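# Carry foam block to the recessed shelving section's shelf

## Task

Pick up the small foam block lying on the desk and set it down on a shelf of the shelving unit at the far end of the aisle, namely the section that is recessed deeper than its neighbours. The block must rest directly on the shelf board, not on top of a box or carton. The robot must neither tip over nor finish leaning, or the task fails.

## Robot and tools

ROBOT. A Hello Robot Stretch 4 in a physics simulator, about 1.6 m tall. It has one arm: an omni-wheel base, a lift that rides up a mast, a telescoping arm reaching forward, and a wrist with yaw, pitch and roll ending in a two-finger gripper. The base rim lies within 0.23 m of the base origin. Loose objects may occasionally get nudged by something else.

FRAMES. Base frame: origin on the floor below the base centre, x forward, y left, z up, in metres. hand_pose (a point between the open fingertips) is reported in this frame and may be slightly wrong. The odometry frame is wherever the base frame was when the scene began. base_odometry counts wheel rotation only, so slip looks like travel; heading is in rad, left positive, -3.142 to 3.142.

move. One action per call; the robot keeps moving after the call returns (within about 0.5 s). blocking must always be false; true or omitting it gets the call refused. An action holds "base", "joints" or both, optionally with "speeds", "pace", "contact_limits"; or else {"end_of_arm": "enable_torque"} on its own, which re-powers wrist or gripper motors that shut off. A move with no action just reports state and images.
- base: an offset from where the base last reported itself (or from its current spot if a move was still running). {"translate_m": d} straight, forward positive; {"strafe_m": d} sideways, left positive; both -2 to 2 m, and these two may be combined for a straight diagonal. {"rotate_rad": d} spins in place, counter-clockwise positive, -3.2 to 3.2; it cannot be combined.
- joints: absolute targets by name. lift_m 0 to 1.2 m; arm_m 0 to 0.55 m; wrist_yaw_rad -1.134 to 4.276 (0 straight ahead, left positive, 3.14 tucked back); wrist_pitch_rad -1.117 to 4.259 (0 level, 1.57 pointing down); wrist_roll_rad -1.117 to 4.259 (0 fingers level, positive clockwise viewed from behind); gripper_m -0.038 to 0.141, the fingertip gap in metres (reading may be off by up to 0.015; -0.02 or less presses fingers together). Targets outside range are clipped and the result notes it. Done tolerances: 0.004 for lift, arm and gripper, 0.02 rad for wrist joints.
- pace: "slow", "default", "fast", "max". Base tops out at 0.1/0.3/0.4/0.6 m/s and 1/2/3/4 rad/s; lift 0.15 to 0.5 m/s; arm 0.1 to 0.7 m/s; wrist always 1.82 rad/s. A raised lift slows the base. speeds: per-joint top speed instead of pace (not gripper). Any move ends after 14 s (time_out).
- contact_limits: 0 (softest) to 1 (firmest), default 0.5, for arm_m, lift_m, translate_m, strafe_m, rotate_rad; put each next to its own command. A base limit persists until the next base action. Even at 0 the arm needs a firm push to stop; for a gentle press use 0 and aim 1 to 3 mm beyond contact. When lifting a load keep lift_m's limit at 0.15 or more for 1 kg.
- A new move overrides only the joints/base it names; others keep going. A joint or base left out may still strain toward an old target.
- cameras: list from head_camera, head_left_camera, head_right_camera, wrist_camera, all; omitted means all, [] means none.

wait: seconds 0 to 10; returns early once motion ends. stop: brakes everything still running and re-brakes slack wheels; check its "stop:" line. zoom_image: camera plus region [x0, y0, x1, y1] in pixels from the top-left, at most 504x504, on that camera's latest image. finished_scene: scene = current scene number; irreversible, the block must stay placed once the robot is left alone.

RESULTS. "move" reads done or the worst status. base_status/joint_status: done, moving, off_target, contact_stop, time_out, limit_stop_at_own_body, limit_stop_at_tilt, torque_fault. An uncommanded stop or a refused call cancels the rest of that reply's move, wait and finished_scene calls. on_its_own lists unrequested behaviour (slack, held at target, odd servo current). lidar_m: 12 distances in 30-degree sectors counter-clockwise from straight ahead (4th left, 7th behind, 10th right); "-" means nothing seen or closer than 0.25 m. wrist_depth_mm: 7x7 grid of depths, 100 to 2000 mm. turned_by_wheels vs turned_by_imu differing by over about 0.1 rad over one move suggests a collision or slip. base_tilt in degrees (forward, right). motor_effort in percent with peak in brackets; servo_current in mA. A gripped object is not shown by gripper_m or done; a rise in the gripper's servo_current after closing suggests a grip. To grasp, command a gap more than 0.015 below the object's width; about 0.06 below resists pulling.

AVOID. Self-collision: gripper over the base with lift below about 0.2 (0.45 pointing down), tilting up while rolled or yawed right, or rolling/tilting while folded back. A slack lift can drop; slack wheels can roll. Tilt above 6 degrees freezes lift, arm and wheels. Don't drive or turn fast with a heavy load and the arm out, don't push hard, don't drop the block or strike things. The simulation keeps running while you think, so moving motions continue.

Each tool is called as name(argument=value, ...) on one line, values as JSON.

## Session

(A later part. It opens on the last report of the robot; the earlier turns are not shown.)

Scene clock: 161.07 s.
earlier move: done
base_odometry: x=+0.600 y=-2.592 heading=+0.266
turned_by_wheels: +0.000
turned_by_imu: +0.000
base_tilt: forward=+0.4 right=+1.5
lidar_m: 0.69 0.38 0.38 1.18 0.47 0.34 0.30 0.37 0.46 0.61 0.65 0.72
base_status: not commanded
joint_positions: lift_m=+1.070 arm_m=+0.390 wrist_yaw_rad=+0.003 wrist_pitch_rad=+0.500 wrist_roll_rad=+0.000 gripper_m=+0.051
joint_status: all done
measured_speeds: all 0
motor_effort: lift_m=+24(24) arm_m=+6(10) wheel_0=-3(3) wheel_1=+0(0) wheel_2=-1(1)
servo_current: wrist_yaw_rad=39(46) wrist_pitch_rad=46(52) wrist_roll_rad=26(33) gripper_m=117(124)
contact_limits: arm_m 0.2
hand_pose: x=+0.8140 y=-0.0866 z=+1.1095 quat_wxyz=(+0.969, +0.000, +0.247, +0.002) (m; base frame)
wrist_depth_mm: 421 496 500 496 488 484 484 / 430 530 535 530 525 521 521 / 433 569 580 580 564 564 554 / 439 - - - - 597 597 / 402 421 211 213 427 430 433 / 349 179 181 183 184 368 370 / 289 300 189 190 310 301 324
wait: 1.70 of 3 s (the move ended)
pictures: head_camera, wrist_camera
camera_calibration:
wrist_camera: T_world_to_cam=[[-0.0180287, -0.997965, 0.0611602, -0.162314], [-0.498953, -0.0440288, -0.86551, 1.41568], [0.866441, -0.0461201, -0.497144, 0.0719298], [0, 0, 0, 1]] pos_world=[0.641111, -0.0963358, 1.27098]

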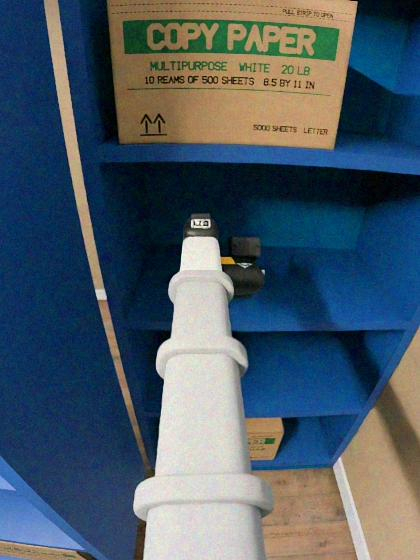

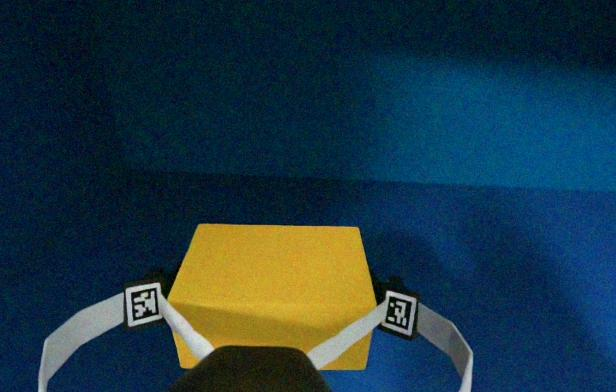

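move(joints={"lift_m": 0.969}, speeds={"lift_m": 0.1}, contact_limits={"lift_m": 0.1}, blocking=false, cameras=[])

wait(seconds=2, cameras=["wrist_camera"])

Scene clock: 166.80 s.
move: moving
base_odometry: x=+0.600 y=-2.592 heading=+0.266
turned_by_wheels: +0.000
turned_by_imu: -0.001
base_tilt: forward=+0.3 right=+1.2
lidar_m: 0.69 0.37 0.38 1.19 0.45 0.35 0.32 0.36 0.47 0.62 0.66 0.73
base_status: not commanded
joint_positions: lift_m=+1.036 arm_m=+0.390 wrist_yaw_rad=+0.003 wrist_pitch_rad=+0.500 wrist_roll_rad=+0.000 gripper_m=+0.051
joint_status: lift_m moving
measured_speeds: translate_m=+0.000 strafe_m=+0.000 rotate_rad=+0.000 lift_m=-0.100 arm_m=+0.000 wrist_yaw_rad=+0.000 wrist_pitch_rad=+0.000 wrist_roll_rad=+0.000
motor_effort: lift_m=+13(22) arm_m=+6(7) wheel_0=-3(3) wheel_1=+0(0) wheel_2=-1(1)
servo_current: wrist_yaw_rad=39(39) wrist_pitch_rad=33(52) wrist_roll_rad=33(33) gripper_m=117(117)
contact_limits: arm_m 0.2; lift_m 0.1
hand_pose: x=+0.8140 y=-0.0866 z=+1.0758 quat_wxyz=(+0.969, +0.000, +0.247, +0.002) (m; base frame)
wrist_depth_mm: 424 500 496 496 488 484 484 / 427 530 530 530 525 525 517 / 433 574 574 569 564 559 564 / 427 449 459 - - - - / 373 377 211 213 394 397 402 / 309 176 181 183 184 327 329 / 257 267 189 190 276 267 287
pictures: none
No camera images: "cameras" was empty.

Scene clock: 167.93 s.
earlier move: done
base_odometry: x=+0.600 y=-2.592 heading=+0.266
turned_by_wheels: +0.000
turned_by_imu: +0.000
base_tilt: forward=+0.2 right=+1.3
lidar_m: 0.68 0.36 0.39 1.20 0.46 0.35 0.32 0.35 0.46 0.61 0.65 0.72
base_status: not commanded
joint_positions: lift_m=+0.970 arm_m=+0.390 wrist_yaw_rad=+0.003 wrist_pitch_rad=+0.499 wrist_roll_rad=+0.000 gripper_m=+0.051
joint_status: all done
measured_speeds: all 0
motor_effort: lift_m=+11(22) arm_m=+6(7) wheel_0=-3(3) wheel_1=+0(0) wheel_2=-1(1)
servo_current: wrist_yaw_rad=39(46) wrist_pitch_rad=52(52) wrist_roll_rad=26(33) gripper_m=111(124)
contact_limits: arm_m 0.2; lift_m 0.1
hand_pose: x=+0.8142 y=-0.0866 z=+1.0099 quat_wxyz=(+0.969, +0.000, +0.247, +0.002) (m; base frame)
wrist_depth_mm: 424 496 496 492 492 488 484 / 433 530 530 530 521 521 517 / 430 466 554 549 549 554 544 / 362 366 373 379 382 392 397 / 281 287 208 211 297 303 306 / 233 183 182 183 185 248 247 / 192 200 189 191 206 201 214
wait: 1.13 of 2 s (the move ended)
pictures: wrist_camera
camera_calibration:
wrist_camera: T_world_to_cam=[[-0.0180999, -0.997965, 0.0611378, -0.156141], [-0.497943, -0.0440278, -0.866091, 1.32929], [0.867021, -0.0461193, -0.496133, 0.0208451], [0, 0, 0, 1]] pos_world=[0.641012, -0.0963358, 1.17117]

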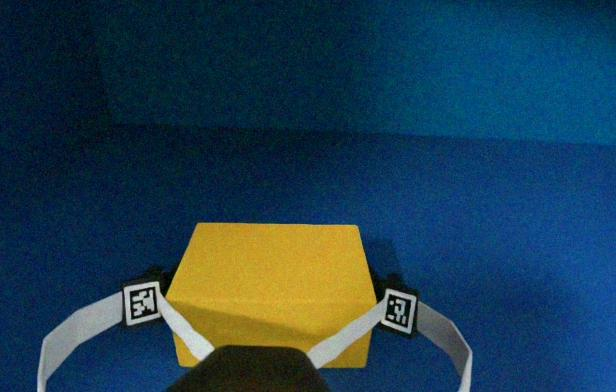

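Contact. Release, then retract.

move(joints={"gripper_m": 0.141}, blocking=false, cameras=[])

wait(seconds=1.5, cameras=[])

move(joints={"arm_m": 0.2, "lift_m": 0.985}, blocking=false, cameras=[])

wait(seconds=0.9, cameras=["wrist_camera"])

Scene clock: 174.93 s.
move: moving
base_odometry: x=+0.600 y=-2.592 heading=+0.266
turned_by_wheels: +0.000
turned_by_imu: -0.001
base_tilt: forward=+0.3 right=+1.3
lidar_m: 0.68 0.37 0.38 1.18 0.45 0.32 0.33 0.34 0.47 0.62 0.66 0.70
base_status: not commanded
joint_positions: lift_m=+0.970 arm_m=+0.390 wrist_yaw_rad=+0.003 wrist_pitch_rad=+0.498 wrist_roll_rad=+0.000 gripper_m=+0.071
joint_status: gripper_m moving
measured_speeds: translate_m=+0.000 strafe_m=+0.000 rotate_rad=+0.000 lift_m=+0.000 arm_m=+0.000 wrist_yaw_rad=+0.000 wrist_pitch_rad=-0.005 wrist_roll_rad=+0.000
motor_effort: lift_m=+11(11) arm_m=+7(7) wheel_0=-3(3) wheel_1=+0(0) wheel_2=-1(1)
servo_current: wrist_yaw_rad=46(46) wrist_pitch_rad=46(52) wrist_roll_rad=20(33) gripper_m=72(117)
contact_limits: arm_m 0.2; lift_m 0.1
hand_pose: x=+0.8143 y=-0.0866 z=+1.0102 quat_wxyz=(+0.969, +0.000, +0.246, +0.002) (m; base frame)
wrist_depth_mm: 415 496 496 492 492 488 488 / 421 530 530 530 525 521 517 / 439 445 554 554 554 554 554 / 364 370 377 382 389 397 402 / 285 290 211 213 301 306 309 / 234 190 185 188 186 249 251 / 198 202 196 196 208 209 217
pictures: none
No camera images: "cameras" was empty.

Scene clock: 176.33 s.
earlier move: done
base_odometry: x=+0.600 y=-2.592 heading=+0.266
turned_by_wheels: +0.000
turned_by_imu: +0.000
base_tilt: forward=+0.3 right=+1.6
lidar_m: 0.69 0.38 0.38 1.21 0.45 0.33 0.32 0.33 0.49 0.61 0.67 0.72
base_status: not commanded
joint_positions: lift_m=+0.969 arm_m=+0.390 wrist_yaw_rad=+0.003 wrist_pitch_rad=+0.498 wrist_roll_rad=+0.000 gripper_m=+0.141
joint_status: all done
measured_speeds: all 0
motor_effort: lift_m=+13(13) arm_m=+7(7) wheel_0=-2(3) wheel_1=+0(0) wheel_2=-1(1)
servo_current: wrist_yaw_rad=20(46) wrist_pitch_rad=39(52) wrist_roll_rad=26(33) gripper_m=46(117)
contact_limits: arm_m 0.2; lift_m 0.1
hand_pose: x=+0.8143 y=-0.0866 z=+1.0100 quat_wxyz=(+0.969, +0.000, +0.246, +0.002) (m; base frame)
wrist_depth_mm: 415 496 500 492 484 488 484 / 410 525 530 530 525 521 517 / 413 449 462 466 544 539 544 / 349 355 362 368 375 382 384 / 274 279 202 206 290 297 300 / 227 192 190 195 196 243 243 / 199 197 204 202 202 210 210
wait: 1.40 of 1.5 s (the move ended)
pictures: none
No camera images: "cameras" was empty.

Scene clock: 176.83 s.
move: moving
base_odometry: x=+0.600 y=-2.592 heading=+0.266
turned_by_wheels: +0.000
turned_by_imu: +0.000
base_tilt: forward=+0.6 right=+1.2
lidar_m: 0.69 0.38 0.37 1.19 0.45 0.33 0.30 0.34 0.46 0.61 0.67 0.73
base_status: not commanded
joint_positions: lift_m=+0.985 arm_m=+0.338 wrist_yaw_rad=+0.003 wrist_pitch_rad=+0.500 wrist_roll_rad=+0.000 gripper_m=+0.141
joint_status: lift_m moving; arm_m moving
measured_speeds: translate_m=+0.000 strafe_m=+0.000 rotate_rad=+0.000 lift_m=+0.000 arm_m=-0.198 wrist_yaw_rad=+0.000 wrist_pitch_rad=+0.000 wrist_roll_rad=+0.000
motor_effort: lift_m=+24(25) arm_m=-5(11) wheel_0=-3(3) wheel_1=+0(0) wheel_2=-1(1)
servo_current: wrist_yaw_rad=39(46) wrist_pitch_rad=46(52) wrist_roll_rad=33(33) gripper_m=46(52)
hand_pose: x=+0.7621 y=-0.0866 z=+1.0247 quat_wxyz=(+0.969, +0.000, +0.247, +0.002) (m; base frame)
wrist_depth_mm: 421 530 539 535 530 525 525 / 427 574 580 574 569 564 559 / 433 442 - 459 597 597 591 / 364 370 377 279 392 397 404 / 291 296 244 242 306 310 315 / 240 204 238 252 203 255 257 / 213 215 216 136 215 217 224
pictures: none
No camera images: "cameras" was empty.

Scene clock: 177.73 s.
earlier move: moving
base_odometry: x=+0.600 y=-2.592 heading=+0.266
turned_by_wheels: +0.000
turned_by_imu: +0.000
base_tilt: forward=+0.4 right=+1.4
lidar_m: 0.69 0.39 0.36 1.17 0.46 0.32 0.33 0.35 0.45 0.61 0.66 0.73
base_status: not commanded
joint_positions: lift_m=+0.985 arm_m=+0.200 wrist_yaw_rad=+0.003 wrist_pitch_rad=+0.500 wrist_roll_rad=+0.000 gripper_m=+0.141
joint_status: lift_m moving; arm_m moving
measured_speeds: translate_m=+0.000 strafe_m=+0.000 rotate_rad=+0.000 lift_m=+0.000 arm_m=-0.001 wrist_yaw_rad=+0.000 wrist_pitch_rad=+0.000 wrist_roll_rad=+0.000
motor_effort: lift_m=+24(26) arm_m=-7(11) wheel_0=-2(3) wheel_1=+0(0) wheel_2=-1(1)
servo_current: wrist_yaw_rad=33(46) wrist_pitch_rad=33(52) wrist_roll_rad=26(33) gripper_m=39(52)
hand_pose: x=+0.6246 y=-0.0866 z=+1.0247 quat_wxyz=(+0.969, +0.000, +0.247, +0.002) (m; base frame)
wrist_depth_mm: 442 661 676 668 668 668 668 / 445 707 715 707 715 715 699 / 430 442 402 377 - - - / 368 370 375 377 392 399 402 / 415 338 342 342 338 343 342 / 466 190 177 - 196 878 - / 455 723 741 - 741 741 741
wait: 0.90 s; no rest
pictures: wrist_camera
camera_calibration:
wrist_camera: T_world_to_cam=[[-0.0181923, -0.997965, 0.0611158, -0.160407], [-0.49857, -0.0439294, -0.865736, 1.24762], [0.866658, -0.0462202, -0.496756, 0.193382], [0, 0, 0, 1]] pos_world=[0.451511, -0.0963355, 1.18598]

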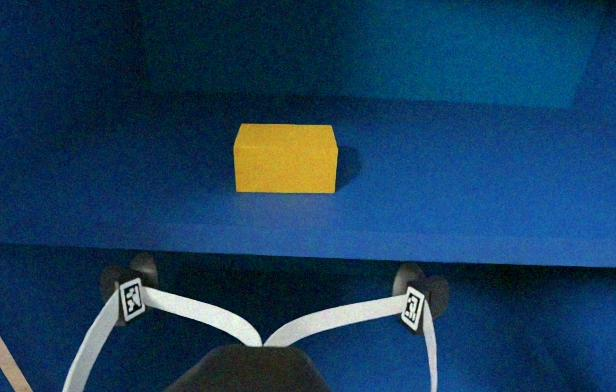

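finished_scene(scene=2)

The scene is finished: the task was done.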